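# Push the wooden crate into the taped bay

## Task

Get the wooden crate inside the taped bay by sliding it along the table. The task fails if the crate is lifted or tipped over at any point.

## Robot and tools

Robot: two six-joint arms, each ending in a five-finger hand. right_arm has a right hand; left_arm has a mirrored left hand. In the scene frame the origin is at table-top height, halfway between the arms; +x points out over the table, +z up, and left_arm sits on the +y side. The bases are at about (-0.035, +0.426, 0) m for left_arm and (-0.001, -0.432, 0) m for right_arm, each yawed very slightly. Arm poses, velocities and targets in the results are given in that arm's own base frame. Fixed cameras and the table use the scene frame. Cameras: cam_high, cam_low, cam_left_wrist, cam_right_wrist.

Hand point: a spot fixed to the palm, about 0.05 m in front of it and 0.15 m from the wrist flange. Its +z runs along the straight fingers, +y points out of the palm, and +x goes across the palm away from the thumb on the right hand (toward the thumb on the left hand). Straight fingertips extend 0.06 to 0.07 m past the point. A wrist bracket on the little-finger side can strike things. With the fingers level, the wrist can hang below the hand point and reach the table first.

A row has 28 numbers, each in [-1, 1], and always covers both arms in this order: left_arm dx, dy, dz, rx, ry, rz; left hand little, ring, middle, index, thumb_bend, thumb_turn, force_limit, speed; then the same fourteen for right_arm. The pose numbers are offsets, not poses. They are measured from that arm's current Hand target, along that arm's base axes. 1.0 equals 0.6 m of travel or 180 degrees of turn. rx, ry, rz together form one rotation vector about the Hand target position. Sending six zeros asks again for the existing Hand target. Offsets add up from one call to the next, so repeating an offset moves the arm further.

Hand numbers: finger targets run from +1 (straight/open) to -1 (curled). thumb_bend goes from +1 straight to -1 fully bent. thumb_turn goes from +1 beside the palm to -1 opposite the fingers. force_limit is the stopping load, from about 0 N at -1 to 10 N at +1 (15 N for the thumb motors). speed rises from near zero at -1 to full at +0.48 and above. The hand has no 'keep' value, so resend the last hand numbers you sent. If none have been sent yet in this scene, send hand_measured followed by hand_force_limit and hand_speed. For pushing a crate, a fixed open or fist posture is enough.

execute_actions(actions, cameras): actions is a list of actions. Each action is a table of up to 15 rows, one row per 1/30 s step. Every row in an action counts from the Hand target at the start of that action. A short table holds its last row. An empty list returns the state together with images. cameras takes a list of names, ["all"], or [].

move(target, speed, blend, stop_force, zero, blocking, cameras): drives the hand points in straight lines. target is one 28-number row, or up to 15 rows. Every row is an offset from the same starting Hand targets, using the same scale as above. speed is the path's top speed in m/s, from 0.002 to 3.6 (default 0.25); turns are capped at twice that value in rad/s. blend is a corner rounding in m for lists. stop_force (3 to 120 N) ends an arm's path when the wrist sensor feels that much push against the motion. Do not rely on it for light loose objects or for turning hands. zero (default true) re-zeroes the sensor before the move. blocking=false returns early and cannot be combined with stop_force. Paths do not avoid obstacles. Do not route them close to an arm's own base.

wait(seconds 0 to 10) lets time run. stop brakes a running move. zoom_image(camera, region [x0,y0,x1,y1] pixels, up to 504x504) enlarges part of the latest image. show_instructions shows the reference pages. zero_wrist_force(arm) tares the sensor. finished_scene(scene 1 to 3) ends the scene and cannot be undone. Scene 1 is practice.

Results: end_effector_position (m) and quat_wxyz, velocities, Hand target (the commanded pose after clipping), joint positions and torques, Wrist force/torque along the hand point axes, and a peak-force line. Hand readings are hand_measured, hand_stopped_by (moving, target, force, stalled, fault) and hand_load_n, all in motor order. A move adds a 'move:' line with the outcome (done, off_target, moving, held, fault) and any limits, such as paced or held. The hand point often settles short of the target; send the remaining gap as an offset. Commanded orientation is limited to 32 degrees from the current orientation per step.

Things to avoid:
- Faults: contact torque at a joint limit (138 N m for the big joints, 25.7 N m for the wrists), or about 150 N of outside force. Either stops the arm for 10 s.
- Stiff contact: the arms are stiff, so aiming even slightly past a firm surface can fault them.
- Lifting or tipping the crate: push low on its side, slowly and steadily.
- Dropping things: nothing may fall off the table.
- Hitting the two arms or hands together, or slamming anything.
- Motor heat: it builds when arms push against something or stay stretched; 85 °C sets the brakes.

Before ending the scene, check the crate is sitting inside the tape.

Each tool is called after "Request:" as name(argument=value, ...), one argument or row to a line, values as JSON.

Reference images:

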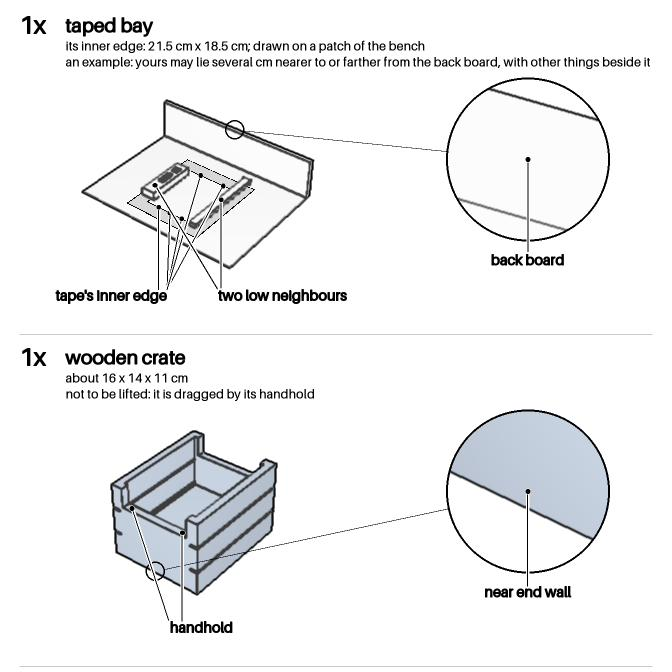

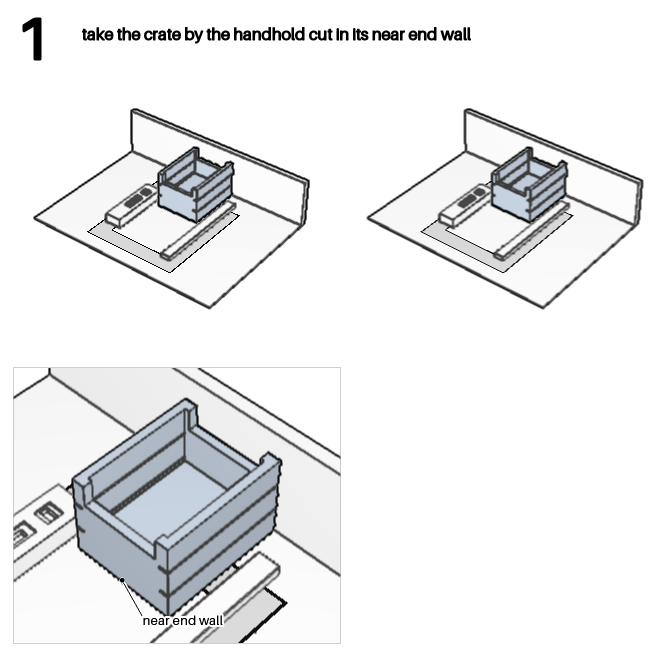

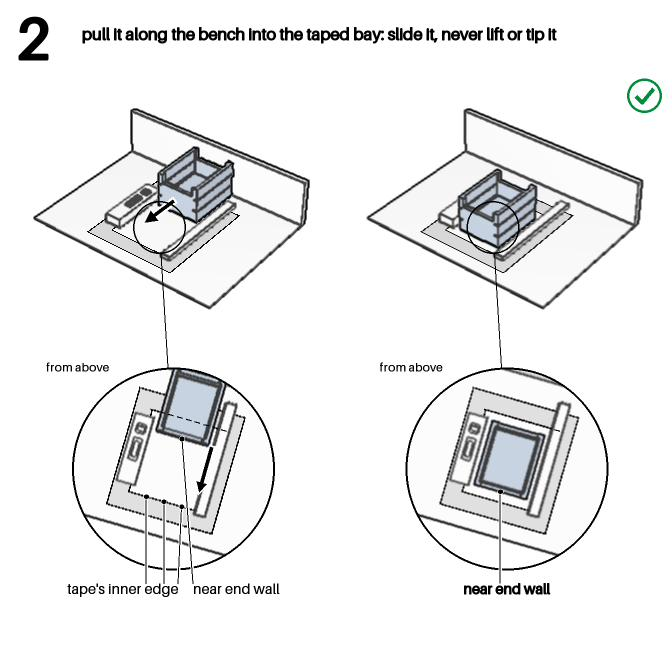

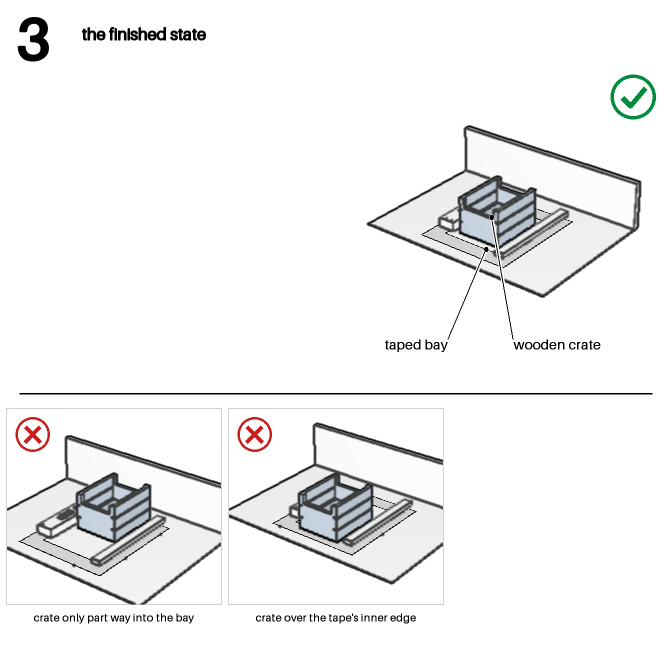

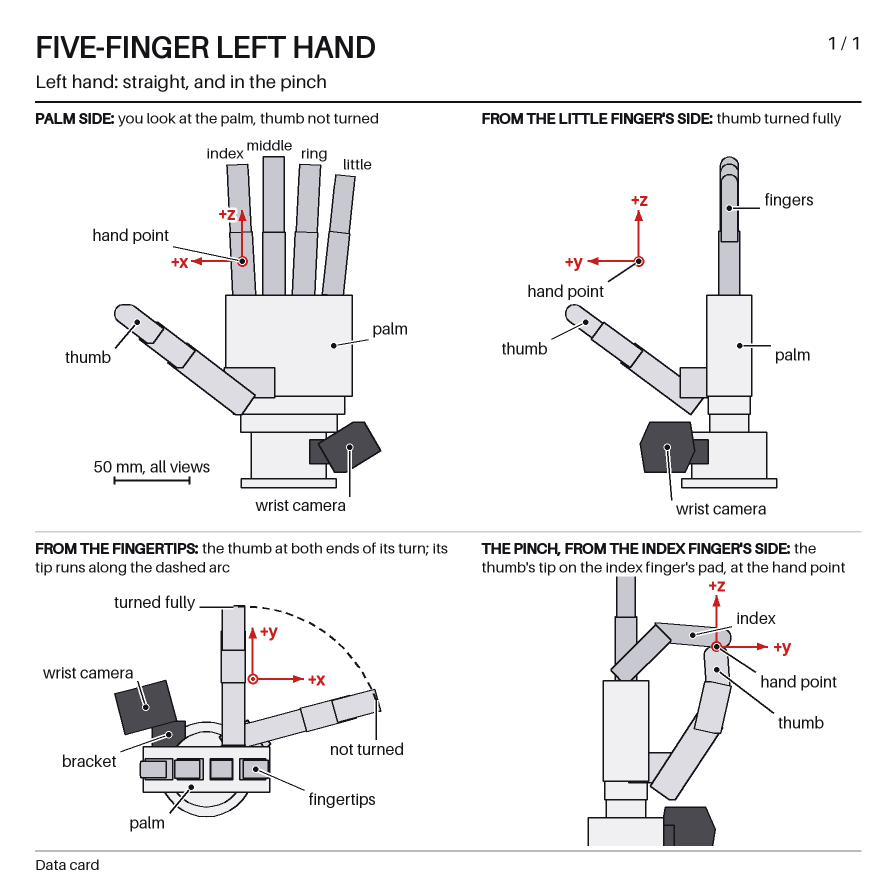

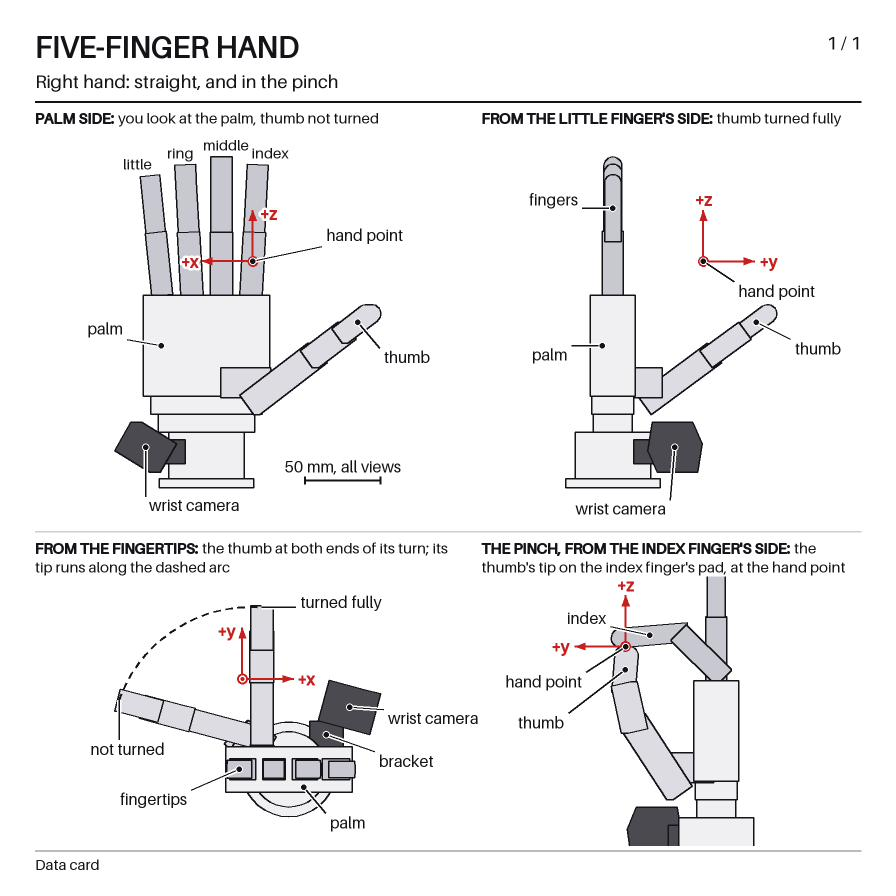

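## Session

Request:
execute_actions(
  actions=[],
  cameras=["cam_high","cam_right_wrist","cam_left_wrist"],
)

Request:
zoom_image(
  camera="cam_high",
  region=[240, 90, 420, 220],
)

Scene clock: 0.00 s.
left_arm: end_effector_position=(+0.8221, -0.3075, +0.3982) hand_measured=(+1.000, +1.000, +1.000, +1.000, +1.000, +1.000) hand_load_n=(+0.0, +0.0, +0.0, +0.0, +0.0, +0.0) hand_stopped_by=(target, target, target, target, target, target) hand_force_limit=0.00 hand_speed=-0.80 end_effector_quat_wxyz=(-0.442, +0.498, -0.424, +0.614) | right_arm: end_effector_position=(+0.5571, +0.1234, +0.3329) hand_measured=(+1.000, +1.000, +1.000, +1.000, +1.000, +1.000) hand_load_n=(+0.0, +0.0, +0.0, +0.0, +0.0, +0.0) hand_stopped_by=(target, target, target, target, target, target) hand_force_limit=0.00 hand_speed=-0.80 end_effector_quat_wxyz=(+0.279, +0.873, +0.399, +0.034)
Joint positions: left_arm=[2.956 -2.063 -1.144 3.352 -1.674 2.915] | right_arm=[0.315 -0.968 0.943 1.448 2.124 0.987]
Joint velocities: within noise
Joint torques (N m): no reading
Motor temperatures (°C): left_arm=[29 26 29 32 33 34] | right_arm=[27 29 29 36 33 33]
Wrist force (N): no reading
Wrist torque (N m): no reading
Wrist force, peak (N): no reading
Hand target: left_arm +0.8221, -0.3075, +0.3982; -0.442, +0.498, -0.424, +0.614 | right_arm +0.5571, +0.1234, +0.3329; +0.279, +0.873, +0.399, +0.034
Images, in order (width x height): cam_high 672x504, cam_left_wrist 672x504, cam_right_wrist 672x504.

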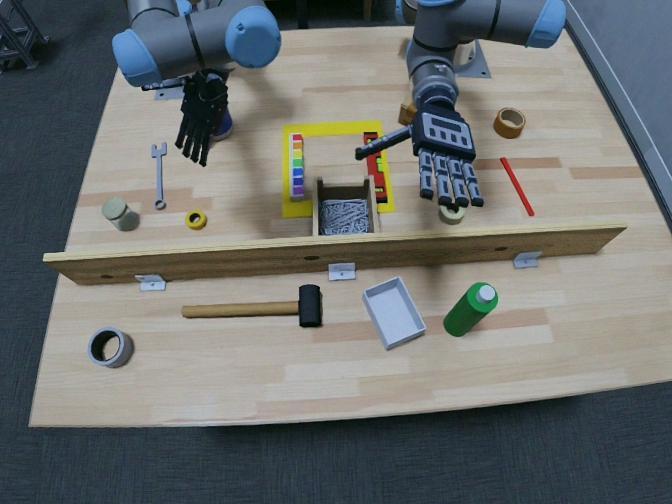

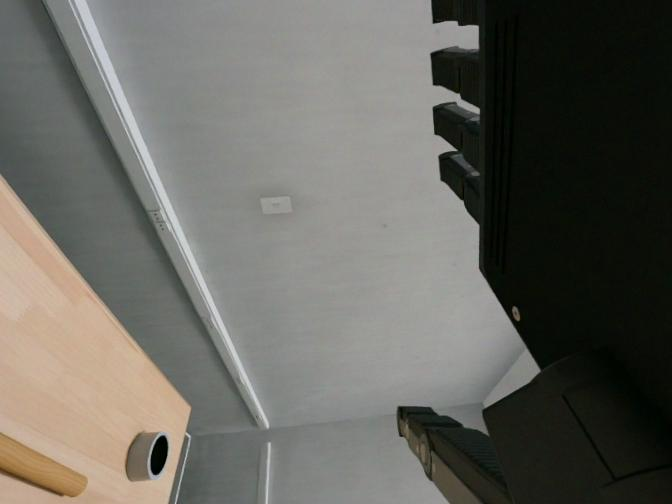

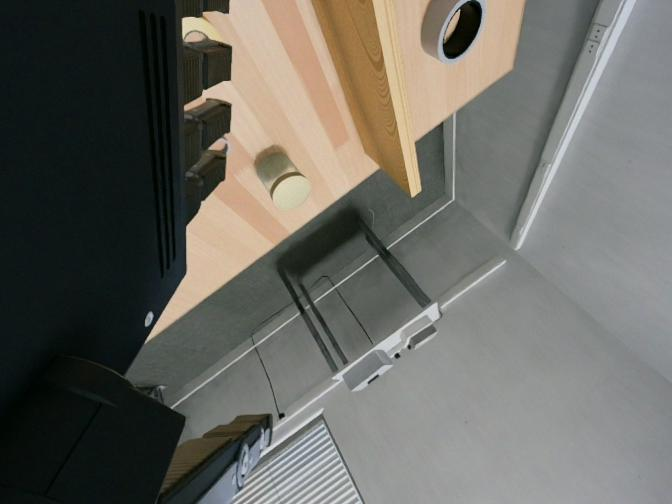

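Scaled by 2.800 from the camera's 672x504 image, which has a finer 960x720 frame.

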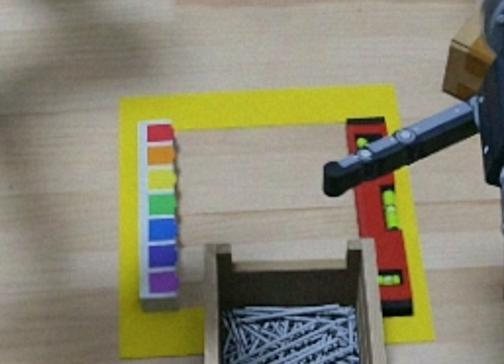

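Request:
move(
  target=[-0.4,0.4,0,0,0,0,1,1,1,1,1,1,0,-0.8,-0.0978,0.6215,-0.138,0.1837,-0.1439,-0.7467,1,1,1,1,1,1,0,-0.8],
  speed=0.5,
  cameras=["cam_high","cam_right_wrist"],
)

Request:
zoom_image(
  camera="cam_high",
  region=[270, 110, 410, 240],
)

Scene clock: 101.23 s.
left_arm: end_effector_position=(+0.7426, -0.2280, +0.3983) hand_measured=(+1.000, +1.000, +1.000, +1.000, +1.000, +1.000) hand_load_n=(+0.0, +0.0, -0.5, -0.5, +0.0, -0.5) hand_stopped_by=(target, target, target, target, target, target) hand_force_limit=0.00 hand_speed=-0.80 end_effector_quat_wxyz=(-0.442, +0.498, -0.424, +0.614) | right_arm: end_effector_position=(+0.5400, +0.2152, +0.3113) hand_measured=(+1.000, +1.000, +1.000, +1.000, +1.000, +1.000) hand_load_n=(+0.0, +0.0, +0.0, +0.0, +0.0, +0.0) hand_stopped_by=(target, target, target, target, target, target) hand_force_limit=0.00 hand_speed=-0.80 end_effector_quat_wxyz=(+0.236, +0.963, +0.120, +0.039)
Joint positions: left_arm=[3.082 -1.808 -1.498 3.45 -1.55 2.897] | right_arm=[0.429 -0.56 0.277 1.928 2.05 1.77]
Joint torques (N m): left_arm=[-12.12 21.38 31.28 1.02 -2.17 -0.2] | right_arm=[-6.31 -47.11 -25.08 1.43 2.25 0.61]
Wrist force (N): left_arm=[-0.2 0.5 -0.1] | right_arm=[0.1 -0.2 -0.4]
Wrist torque (N m): left_arm=[0.09 0.01 0.08] | right_arm=[-0.02 0.01 0.09]
Wrist force, peak (N): left_arm=[-0.7 0.1 -0.5] | right_arm=[2.4 -5.2 -0.6]
Hand target: left_arm +0.7426, -0.2281, +0.3982; -0.442, +0.498, -0.424, +0.614 (not the last commanded pose) | right_arm +0.5401, +0.2152, +0.3112; +0.236, +0.963, +0.120, +0.039 (not the last commanded pose)
Off the commanded pose: left_arm 0.227 m, 0 deg | right_arm 0.291 m, 107 deg.
move: held (right_arm; a check stopped the path), off_target (left_arm; braked when a check withheld steps of right_arm); limits=held
pose unreachable (right arm): on one or more control steps of this call, first in action 0 (counted from 0), this arm could not follow its commanded pose, so it was not sent that pose on those steps. It may still have moved: this result reports where it is.
cause: moving toward the commanded pose would bring two parts of the arm too close to each other (joints 4 (wrist 1) to 6 (wrist 3) lie between them).
Images, in order (width x height): cam_high 672x504, cam_right_wrist 672x504.

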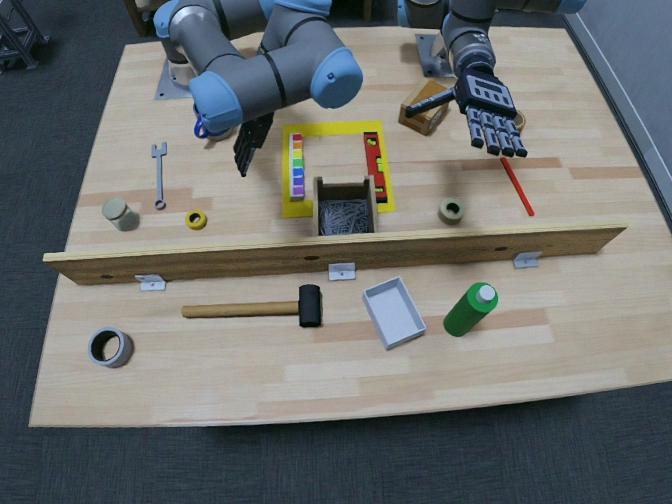

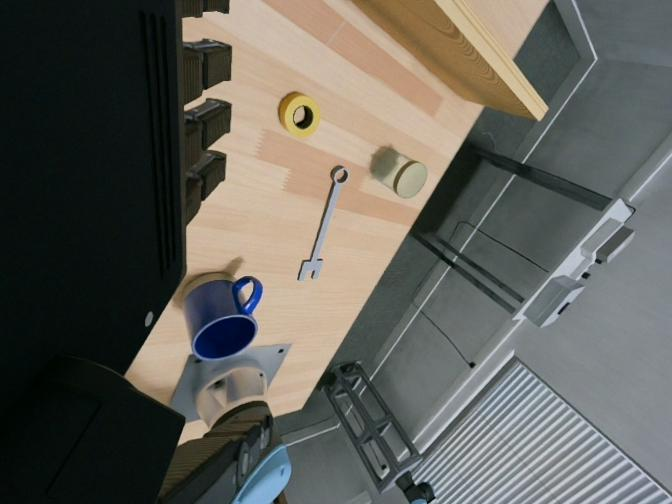

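Scaled by 3.600 from the camera's 672x504 image, which has a finer 960x720 frame.

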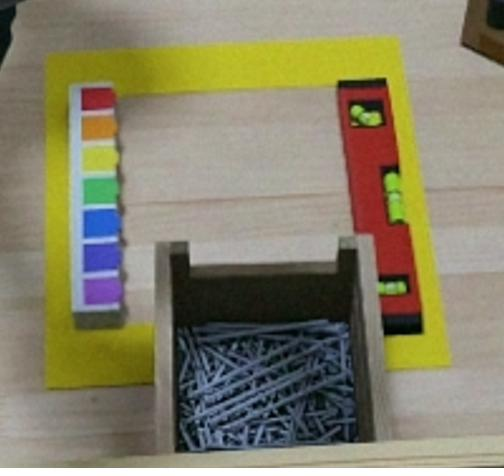

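Request:
move(
  target=[
    [-0.1,0.1,0,0,0,0,1,1,1,1,1,1,0,-0.8,-0.02,0.15,0,0.1474,0.0437,0,1,1,1,1,1,1,0,-0.8],
    [-0.2675,0.2675,0,0,0,0,1,1,1,1,1,1,0,-0.8,-0.0695,0.4685,-0.102,0.1438,-0.103,-0.5662,1,1,1,1,1,1,0,-0.8],
  ],
  speed=0.5,
  blend=0.05,
  cameras=["cam_high","cam_right_wrist"],
)

Request:
zoom_image(
  camera="cam_high",
  region=[270, 110, 410, 240],
)

Scene clock: 133.97 s.
left_arm: end_effector_position=(+0.5821, -0.0675, +0.3982) hand_measured=(+1.000, +1.000, +1.000, +1.000, +1.000, +1.000) hand_load_n=(+0.0, +0.0, +0.0, +0.0, +0.0, +0.0) hand_stopped_by=(target, target, target, target, target, target) hand_force_limit=0.00 hand_speed=-0.80 end_effector_quat_wxyz=(-0.442, +0.498, -0.424, +0.614) | right_arm: end_effector_position=(+0.4972, +0.4953, +0.2493) hand_measured=(+1.000, +1.000, +1.000, +1.000, +1.000, +1.000) hand_load_n=(+0.0, +0.0, +0.0, +0.0, +0.0, +0.0) hand_stopped_by=(target, target, target, target, target, target) hand_force_limit=0.00 hand_speed=-0.80 end_effector_quat_wxyz=(-0.137, +0.672, -0.727, -0.007)
Joint positions: left_arm=[3.547 -1.335 -1.972 3.469 -1.09 2.824] | right_arm=[0.475 -0.47 0.035 1.743 1.484 3.707]
Joint torques (N m): left_arm=[-12.02 -1.54 31.33 2.47 -2 1.74] | right_arm=[7.95 -51.67 -10.41 0.6 1.28 1.37]
Wrist force (N): left_arm=[0.1 0.4 -0.2] | right_arm=[-0.6 -1.0 -0.7]
Wrist torque (N m): left_arm=[0.09 0.00 0.04] | right_arm=[0.00 0.13 -0.10]
Wrist force, peak (N): left_arm=[0.5 0.8 0.8] | right_arm=[-1.2 -1.3 -0.7]
Hand target: left_arm +0.5821, -0.0676, +0.3982; -0.442, +0.498, -0.424, +0.614 | right_arm +0.4984, +0.4963, +0.2500; +0.000, +0.707, -0.707, +0.000
Off the commanded pose: left_arm 0.000 m, 0 deg | right_arm 0.002 m, 16 deg.
elbow stopped short (right arm): the move would have taken joint 3 (elbow) straighter than the controller allows.
move: off_target (right_arm)
Images, in order (width x height): cam_high 672x504, cam_right_wrist 672x504.

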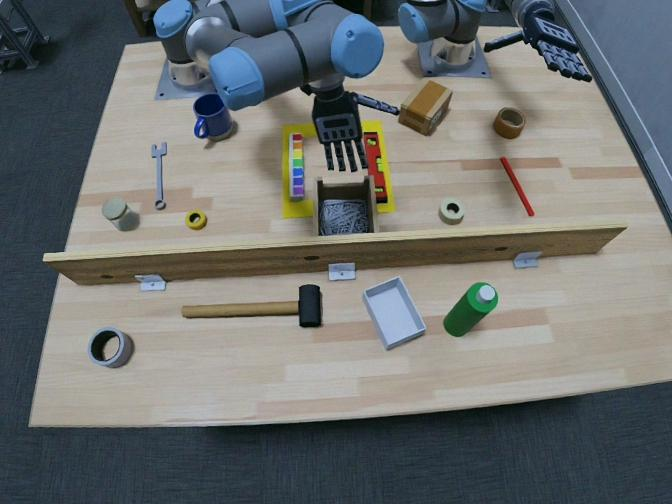

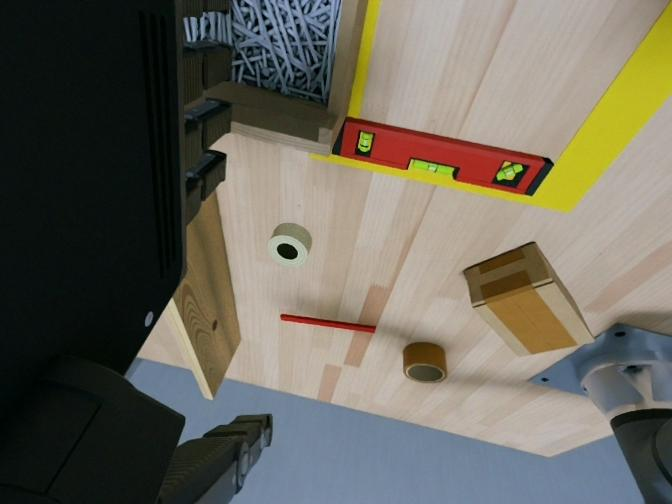

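Scaled by 3.600 from the camera's 672x504 image, which has a finer 960x720 frame.

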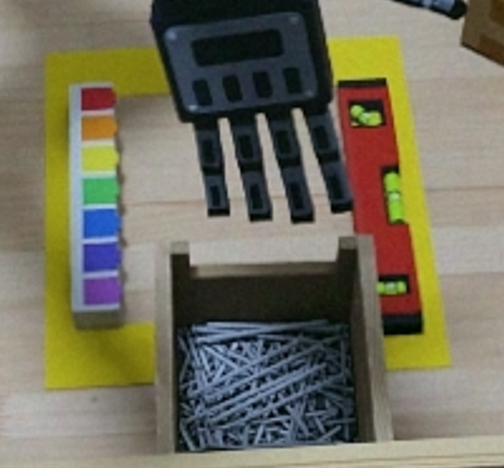

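Request:
move(
  target=[0,0,0,0,0,0,1,1,1,1,1,1,0,-0.8,-0.0173,0,-0.1083,0,-0.0833,0,1,1,1,1,1,1,0,-0.8],
  speed=0.2,
  cameras=["cam_high","cam_right_wrist"],
)

Request:
zoom_image(
  camera="cam_high",
  region=[280, 130, 400, 250],
)

Request:
zoom_image(
  camera="cam_right_wrist",
  region=[180, 0, 480, 300],
)

Scene clock: 203.10 s.
left_arm: end_effector_position=(+0.5821, -0.0676, +0.3982) hand_measured=(+1.000, +1.000, +1.000, +1.000, +1.000, +1.000) hand_load_n=(+0.0, -0.5, +0.0, +0.0, +0.0, -0.5) hand_stopped_by=(target, target, target, target, target, target) hand_force_limit=0.00 hand_speed=-0.80 end_effector_quat_wxyz=(-0.442, +0.498, -0.424, +0.614) | right_arm: end_effector_position=(+0.4880, +0.4963, +0.1852) hand_measured=(+1.000, +1.000, +1.000, +1.000, +1.000, +1.000) hand_load_n=(+0.0, +0.0, +0.0, +0.0, +0.0, +0.0) hand_stopped_by=(target, target, target, target, target, target) hand_force_limit=0.00 hand_speed=-0.80 end_effector_quat_wxyz=(-0.092, +0.701, -0.701, +0.092) end_effector_velocity=(+0.000, -0.001, +0.000) end_effector_angular_velocity=(-0.005, +0.000, -0.001)
Joint positions: left_arm=[3.547 -1.335 -1.972 3.469 -1.09 2.824] | right_arm=[0.568 -0.492 0.231 1.61 1.71 3.695]
Joint velocities: left_arm=[within noise] | right_arm=[0 0.003 -0.006 0.006 0.004 0]
Joint torques (N m): left_arm=[-13.65 -0.59 31.13 2.71 0.72 1.89] | right_arm=[3.94 -42.96 -24.78 4.17 1.28 2.08]
Wrist force (N): left_arm=[0.0 0.6 0.1] | right_arm=[-0.8 -1.1 -0.6]
Wrist torque (N m): left_arm=[0.09 0.02 0.02] | right_arm=[-0.03 0.19 -0.17]
Wrist force, peak (N): left_arm=[0.0 0.6 0.2] | right_arm=[-0.9 -1.4 -1.4]
Hand target: left_arm +0.5821, -0.0676, +0.3982; -0.442, +0.498, -0.424, +0.614 | right_arm +0.4880, +0.4963, +0.1851; -0.092, +0.701, -0.701, +0.092
Off the commanded pose: left_arm 0.000 m, 0 deg | right_arm 0.000 m, 0 deg.
move: done
Images, in order (width x height): cam_high 672x504, cam_right_wrist 672x504.

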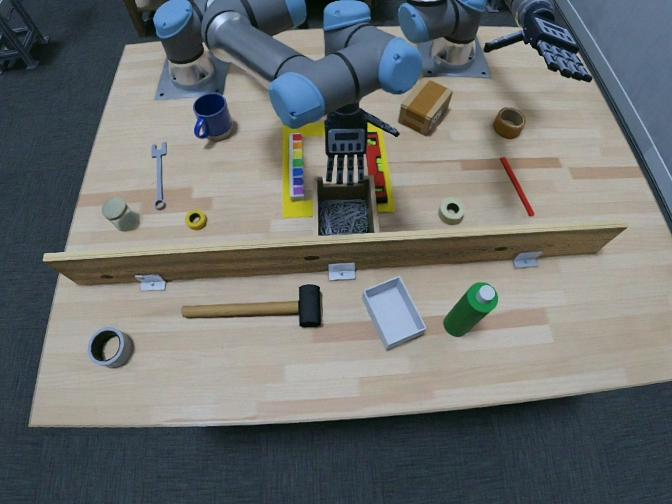

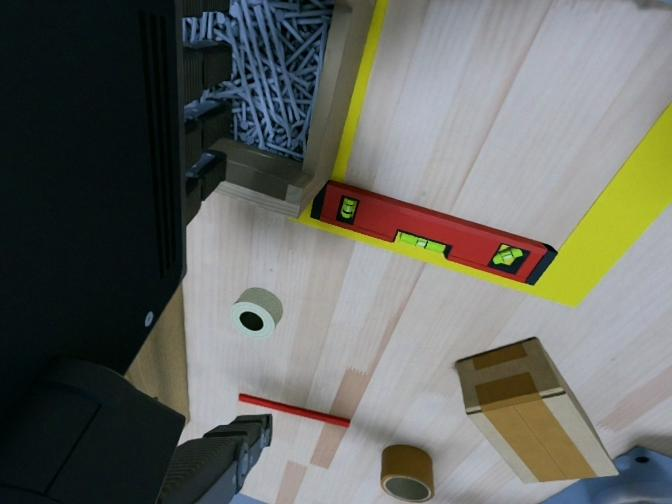

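Scaled by 4.200 from the camera's 672x504 image, which has a finer 960x720 frame.

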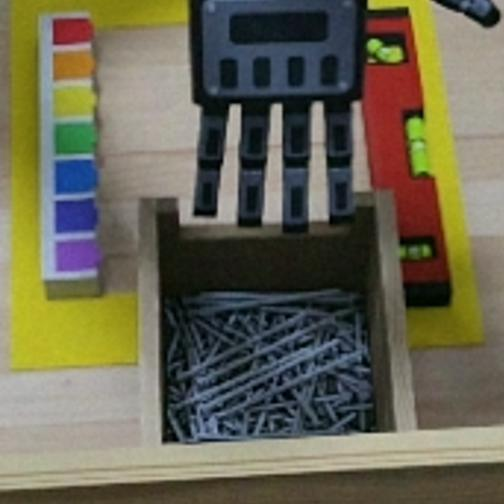

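Scaled by 1.680 from the camera's 672x504 image, which has a finer 960x720 frame.

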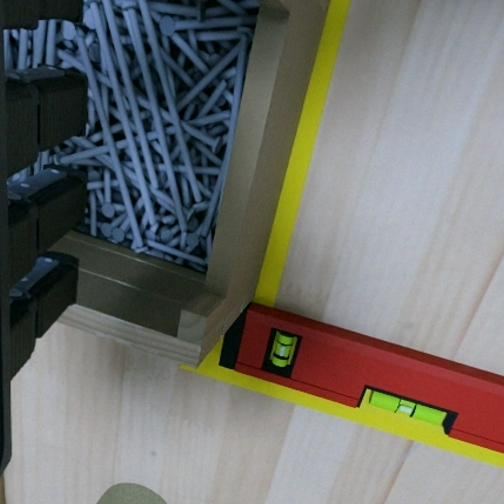

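Request:
move(
  target=[0,0,0,0,0,0,1,1,1,1,1,1,0,-0.8,0,0,-0.1083,0,0,0,1,1,1,1,1,1,0,-0.8],
  speed=0.06,
  stop_force=4,
  cameras=["cam_high","cam_right_wrist"],
)

Request:
zoom_image(
  camera="cam_high",
  region=[280, 130, 400, 250],
)

Scene clock: 217.60 s.
left_arm: end_effector_position=(+0.5821, -0.0676, +0.3982) hand_measured=(+1.000, +1.000, +1.000, +1.000, +1.000, +1.000) hand_load_n=(+0.0, +0.0, +0.0, +0.0, +0.0, +0.0) hand_stopped_by=(target, target, target, target, target, target) hand_force_limit=0.00 hand_speed=-0.80 end_effector_quat_wxyz=(-0.442, +0.498, -0.424, +0.614) | right_arm: end_effector_position=(+0.4880, +0.4963, +0.1202) hand_measured=(+1.000, +1.000, +1.000, +1.000, +1.000, +1.000) hand_load_n=(+0.0, +0.0, +0.0, +0.0, +0.0, +0.0) hand_stopped_by=(target, target, target, target, target, target) hand_force_limit=0.00 hand_speed=-0.80 end_effector_quat_wxyz=(-0.092, +0.701, -0.701, +0.092)
Joint positions: left_arm=[3.547 -1.335 -1.972 3.469 -1.089 2.824] | right_arm=[0.568 -0.553 0.518 1.384 1.711 3.695]
Joint torques (N m): left_arm=[-12.39 0.03 31.92 2.1 1.05 1.83] | right_arm=[-5.2 -45.52 -17.66 1.32 -1 1.59]
Wrist force (N): left_arm=[0.0 0.4 0.0] | right_arm=[-0.8 -1.3 -0.5]
Wrist torque (N m): left_arm=[0.08 0.02 0.02] | right_arm=[-0.05 0.18 -0.16]
Wrist force, peak (N): left_arm=[0.4 0.6 -0.2] | right_arm=[-1.0 -1.5 -0.8]
Hand target: left_arm +0.5821, -0.0676, +0.3982; -0.442, +0.498, -0.424, +0.614 | right_arm +0.4880, +0.4963, +0.1201; -0.092, +0.701, -0.701, +0.092
Off the commanded pose: left_arm 0.000 m, 0 deg | right_arm 0.000 m, 0 deg.
move: done
Images, in order (width x height): cam_high 672x504, cam_right_wrist 672x504.

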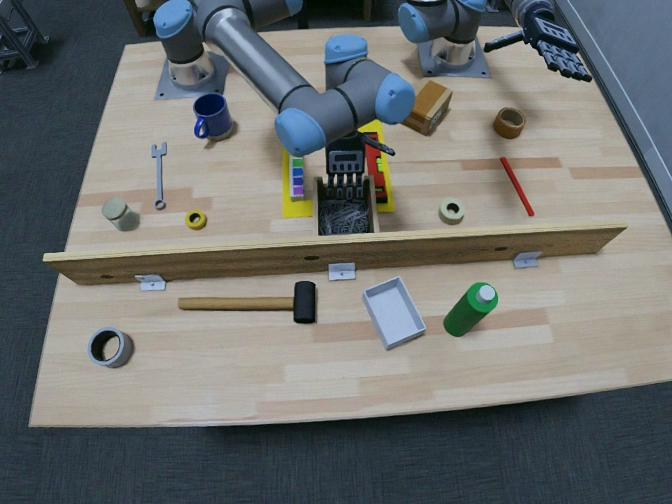

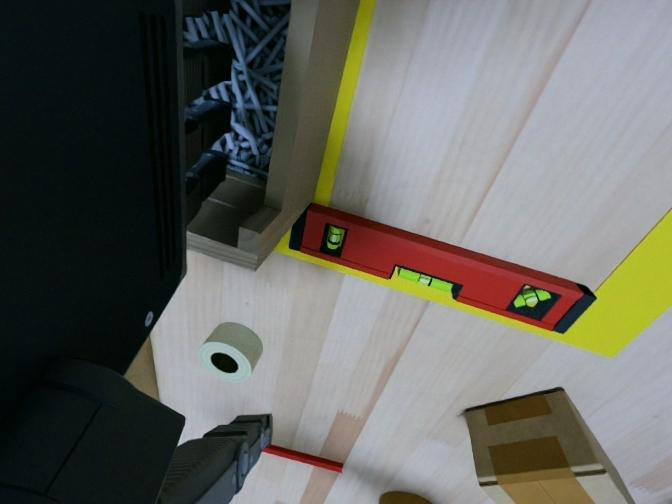

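Scaled by 4.200 from the camera's 672x504 image, which has a finer 960x720 frame.

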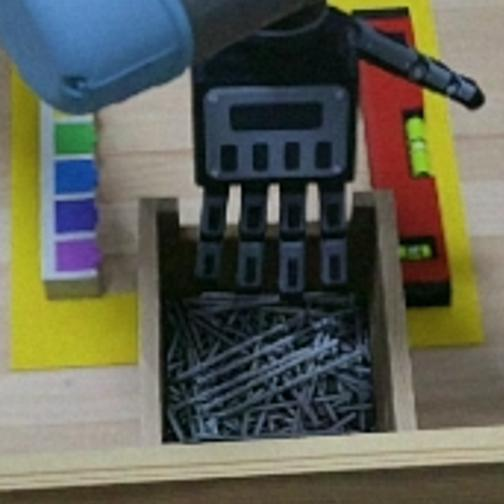

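Request:
move(
  target=[0,0,0,0,0,0,1,1,1,1,1,1,0,-0.8,-0.3323,-0.0328,0,0,0,0,1,1,1,1,1,1,0,-0.8],
  speed=0.08,
  stop_force=40,
  cameras=["cam_high","cam_right_wrist"],
)

Request:
zoom_image(
  camera="cam_high",
  region=[270, 100, 410, 240],
)

Request:
zoom_image(
  camera="cam_right_wrist",
  region=[180, 0, 480, 300],
)

Scene clock: 243.77 s.
left_arm: end_effector_position=(+0.5821, -0.0676, +0.3982) hand_measured=(+1.000, +1.000, +1.000, +1.000, +1.000, +1.000) hand_load_n=(+0.0, -0.5, +0.0, +0.0, +0.0, -0.5) hand_stopped_by=(target, target, target, target, target, target) hand_force_limit=0.00 hand_speed=-0.80 end_effector_quat_wxyz=(-0.442, +0.498, -0.424, +0.614) | right_arm: end_effector_position=(+0.2886, +0.4766, +0.1201) hand_measured=(+1.000, +1.000, +1.000, +1.000, +1.000, +1.000) hand_load_n=(+0.0, +0.0, +0.0, +0.0, -0.5, +0.0) hand_stopped_by=(target, target, target, target, target, target) hand_force_limit=0.00 hand_speed=-0.80 end_effector_quat_wxyz=(-0.092, +0.701, -0.701, +0.092)
Joint positions: left_arm=[3.547 -1.335 -1.972 3.469 -1.089 2.824] | right_arm=[0.751 -0.985 1.296 1.067 1.748 3.877]
Joint torques (N m): left_arm=[-11.01 -1.05 31.36 1.67 1.28 1.85] | right_arm=[-7.38 -29.18 -10.37 4.34 -1.44 -1.27]
Wrist force (N): left_arm=[0.1 0.4 0.0] | right_arm=[-0.4 -0.1 0.1]
Wrist torque (N m): left_arm=[0.07 0.02 0.02] | right_arm=[0.09 0.10 -0.14]
Wrist force, peak (N): left_arm=[0.0 0.7 -0.1] | right_arm=[-1.0 -10.5 3.4]
Hand target: left_arm +0.5821, -0.0676, +0.3982; -0.442, +0.498, -0.424, +0.614 | right_arm +0.2886, +0.4766, +0.1201; -0.092, +0.701, -0.701, +0.092
Off the commanded pose: left_arm 0.000 m, 0 deg | right_arm 0.000 m, 0 deg.
move: done
Images, in order (width x height): cam_high 672x504, cam_right_wrist 672x504.

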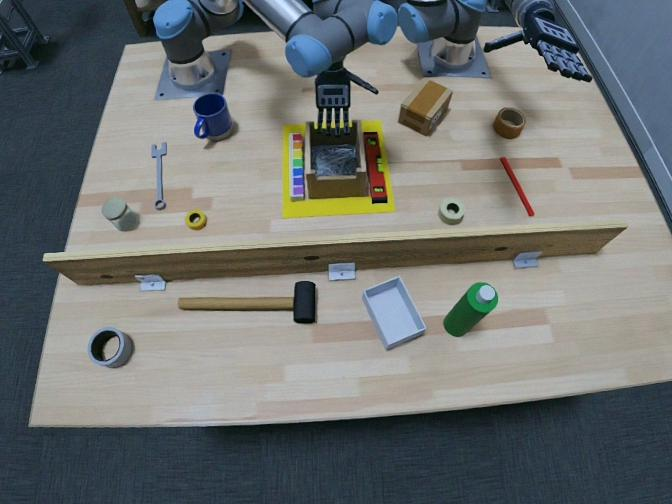

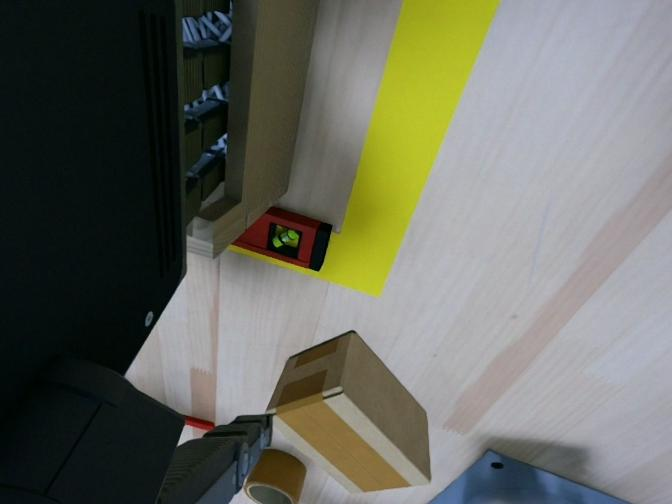

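Scaled by 3.600 from the camera's 672x504 image, which has a finer 960x720 frame.

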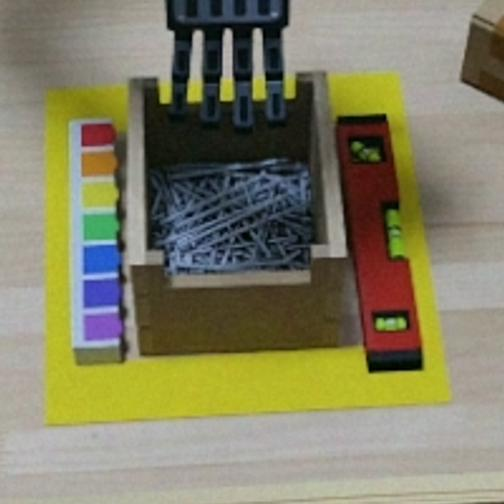

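Scaled by 1.680 from the camera's 672x504 image, which has a finer 960x720 frame.

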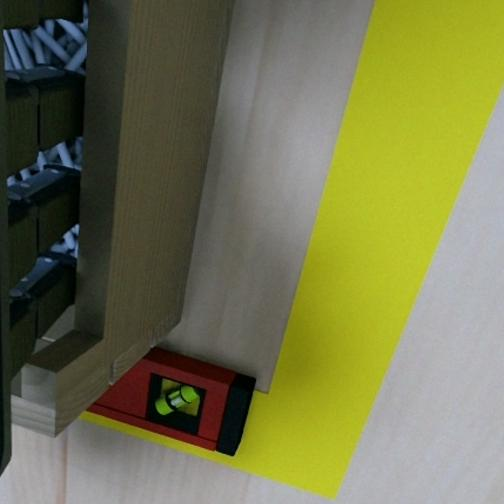

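Request:
move(
  target=[
    [0,0,0,0,0,0,1,1,1,1,1,1,0,-0.8,-0.0349,-0.0059,0,0,0,0,1,1,1,1,1,1,0,-0.8],
    [0,0,0,0,0,0,1,1,1,1,1,1,0,-0.8,-0.0099,-0.0059,0.01,0,0,0,1,1,1,1,1,1,0,-0.8],
    [0,0,0,0,0,0,1,1,1,1,1,1,0,-0.8,-0.0099,-0.0059,0.2,0,0,0,1,1,1,1,1,1,0,-0.8],
  ],
  speed=[0.07,0.1,0.25],
  blend=[0,0.005,0],
  cameras=["cam_high","cam_right_wrist"],
)

Request:
zoom_image(
  camera="cam_high",
  region=[270, 90, 410, 230],
)

Request:
zoom_image(
  camera="cam_right_wrist",
  region=[180, 0, 480, 300],
)

Scene clock: 275.53 s.
left_arm: end_effector_position=(+0.5821, -0.0676, +0.3982) hand_measured=(+1.000, +1.000, +1.000, +1.000, +1.000, +1.000) hand_load_n=(+0.0, +0.0, +0.0, +0.0, +0.0, -0.5) hand_stopped_by=(target, target, target, target, target, target) hand_force_limit=0.00 hand_speed=-0.80 end_effector_quat_wxyz=(-0.442, +0.498, -0.424, +0.614) | right_arm: end_effector_position=(+0.2827, +0.4731, +0.2399) hand_measured=(+1.000, +1.000, +1.000, +1.000, +1.000, +1.000) hand_load_n=(+0.0, +0.0, +0.0, +0.0, +0.0, +0.0) hand_stopped_by=(target, target, target, target, target, target) hand_force_limit=0.00 hand_speed=-0.80 end_effector_quat_wxyz=(-0.092, +0.701, -0.701, +0.092) end_effector_velocity=(+0.000, +0.000, +0.001) end_effector_angular_velocity=(-0.001, +0.001, -0.001)
Joint positions: left_arm=[3.547 -1.335 -1.972 3.469 -1.089 2.824] | right_arm=[0.754 -1.054 1.093 1.339 1.749 3.879]
Joint velocities: left_arm=[within noise] | right_arm=[0 0 -0.003 0.005 0 0.001]
Joint torques (N m): left_arm=[-11.01 -0.8 31.18 0.86 1.28 1.59] | right_arm=[2.19 -44.17 -25.02 4.01 1.72 1.92]
Wrist force (N): left_arm=[0.0 0.3 0.0] | right_arm=[-0.2 -0.7 -0.2]
Wrist torque (N m): left_arm=[0.07 0.03 0.02] | right_arm=[0.02 0.08 -0.28]
Wrist force, peak (N): left_arm=[0.1 0.6 0.0] | right_arm=[-1.2 -8.7 3.2]
Hand target: left_arm +0.5821, -0.0676, +0.3982; -0.442, +0.498, -0.424, +0.614 | right_arm +0.2827, +0.4731, +0.2401; -0.092, +0.701, -0.701, +0.092
Off the commanded pose: left_arm 0.000 m, 0 deg | right_arm 0.000 m, 0 deg.
move: done
Images, in order (width x height): cam_high 672x504, cam_right_wrist 672x504.

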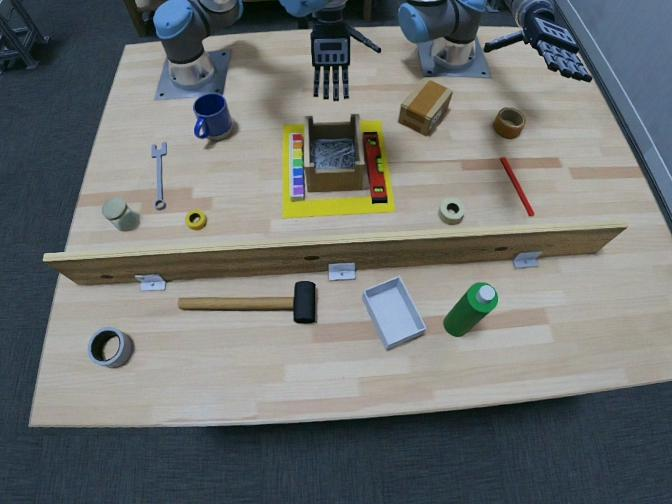

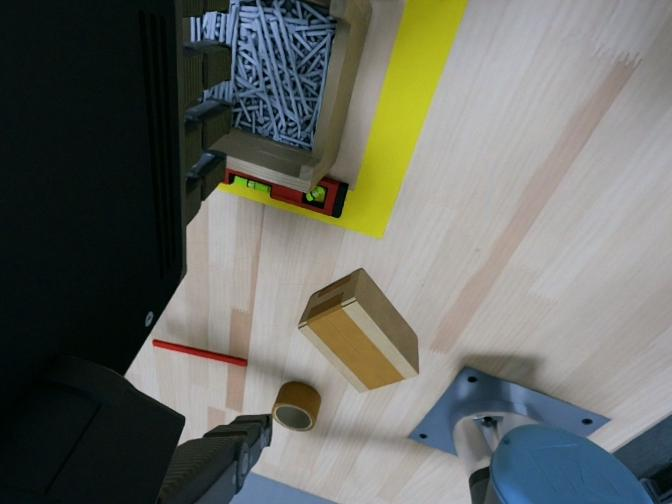

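Scaled by 3.600 from the camera's 672x504 image, which has a finer 960x720 frame.

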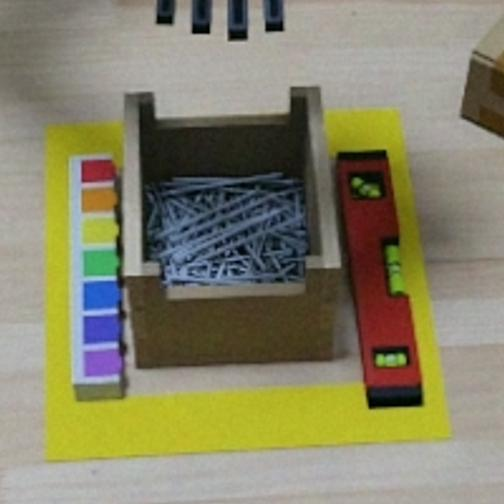

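Scaled by 1.680 from the camera's 672x504 image, which has a finer 960x720 frame.

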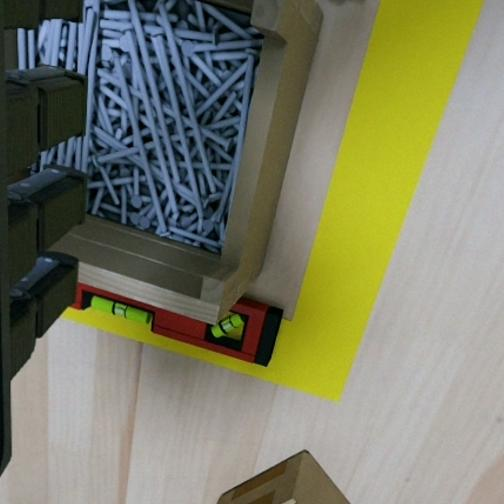

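Request:
finished_scene(
  scene=2,
)

The scene is finished: the task was done.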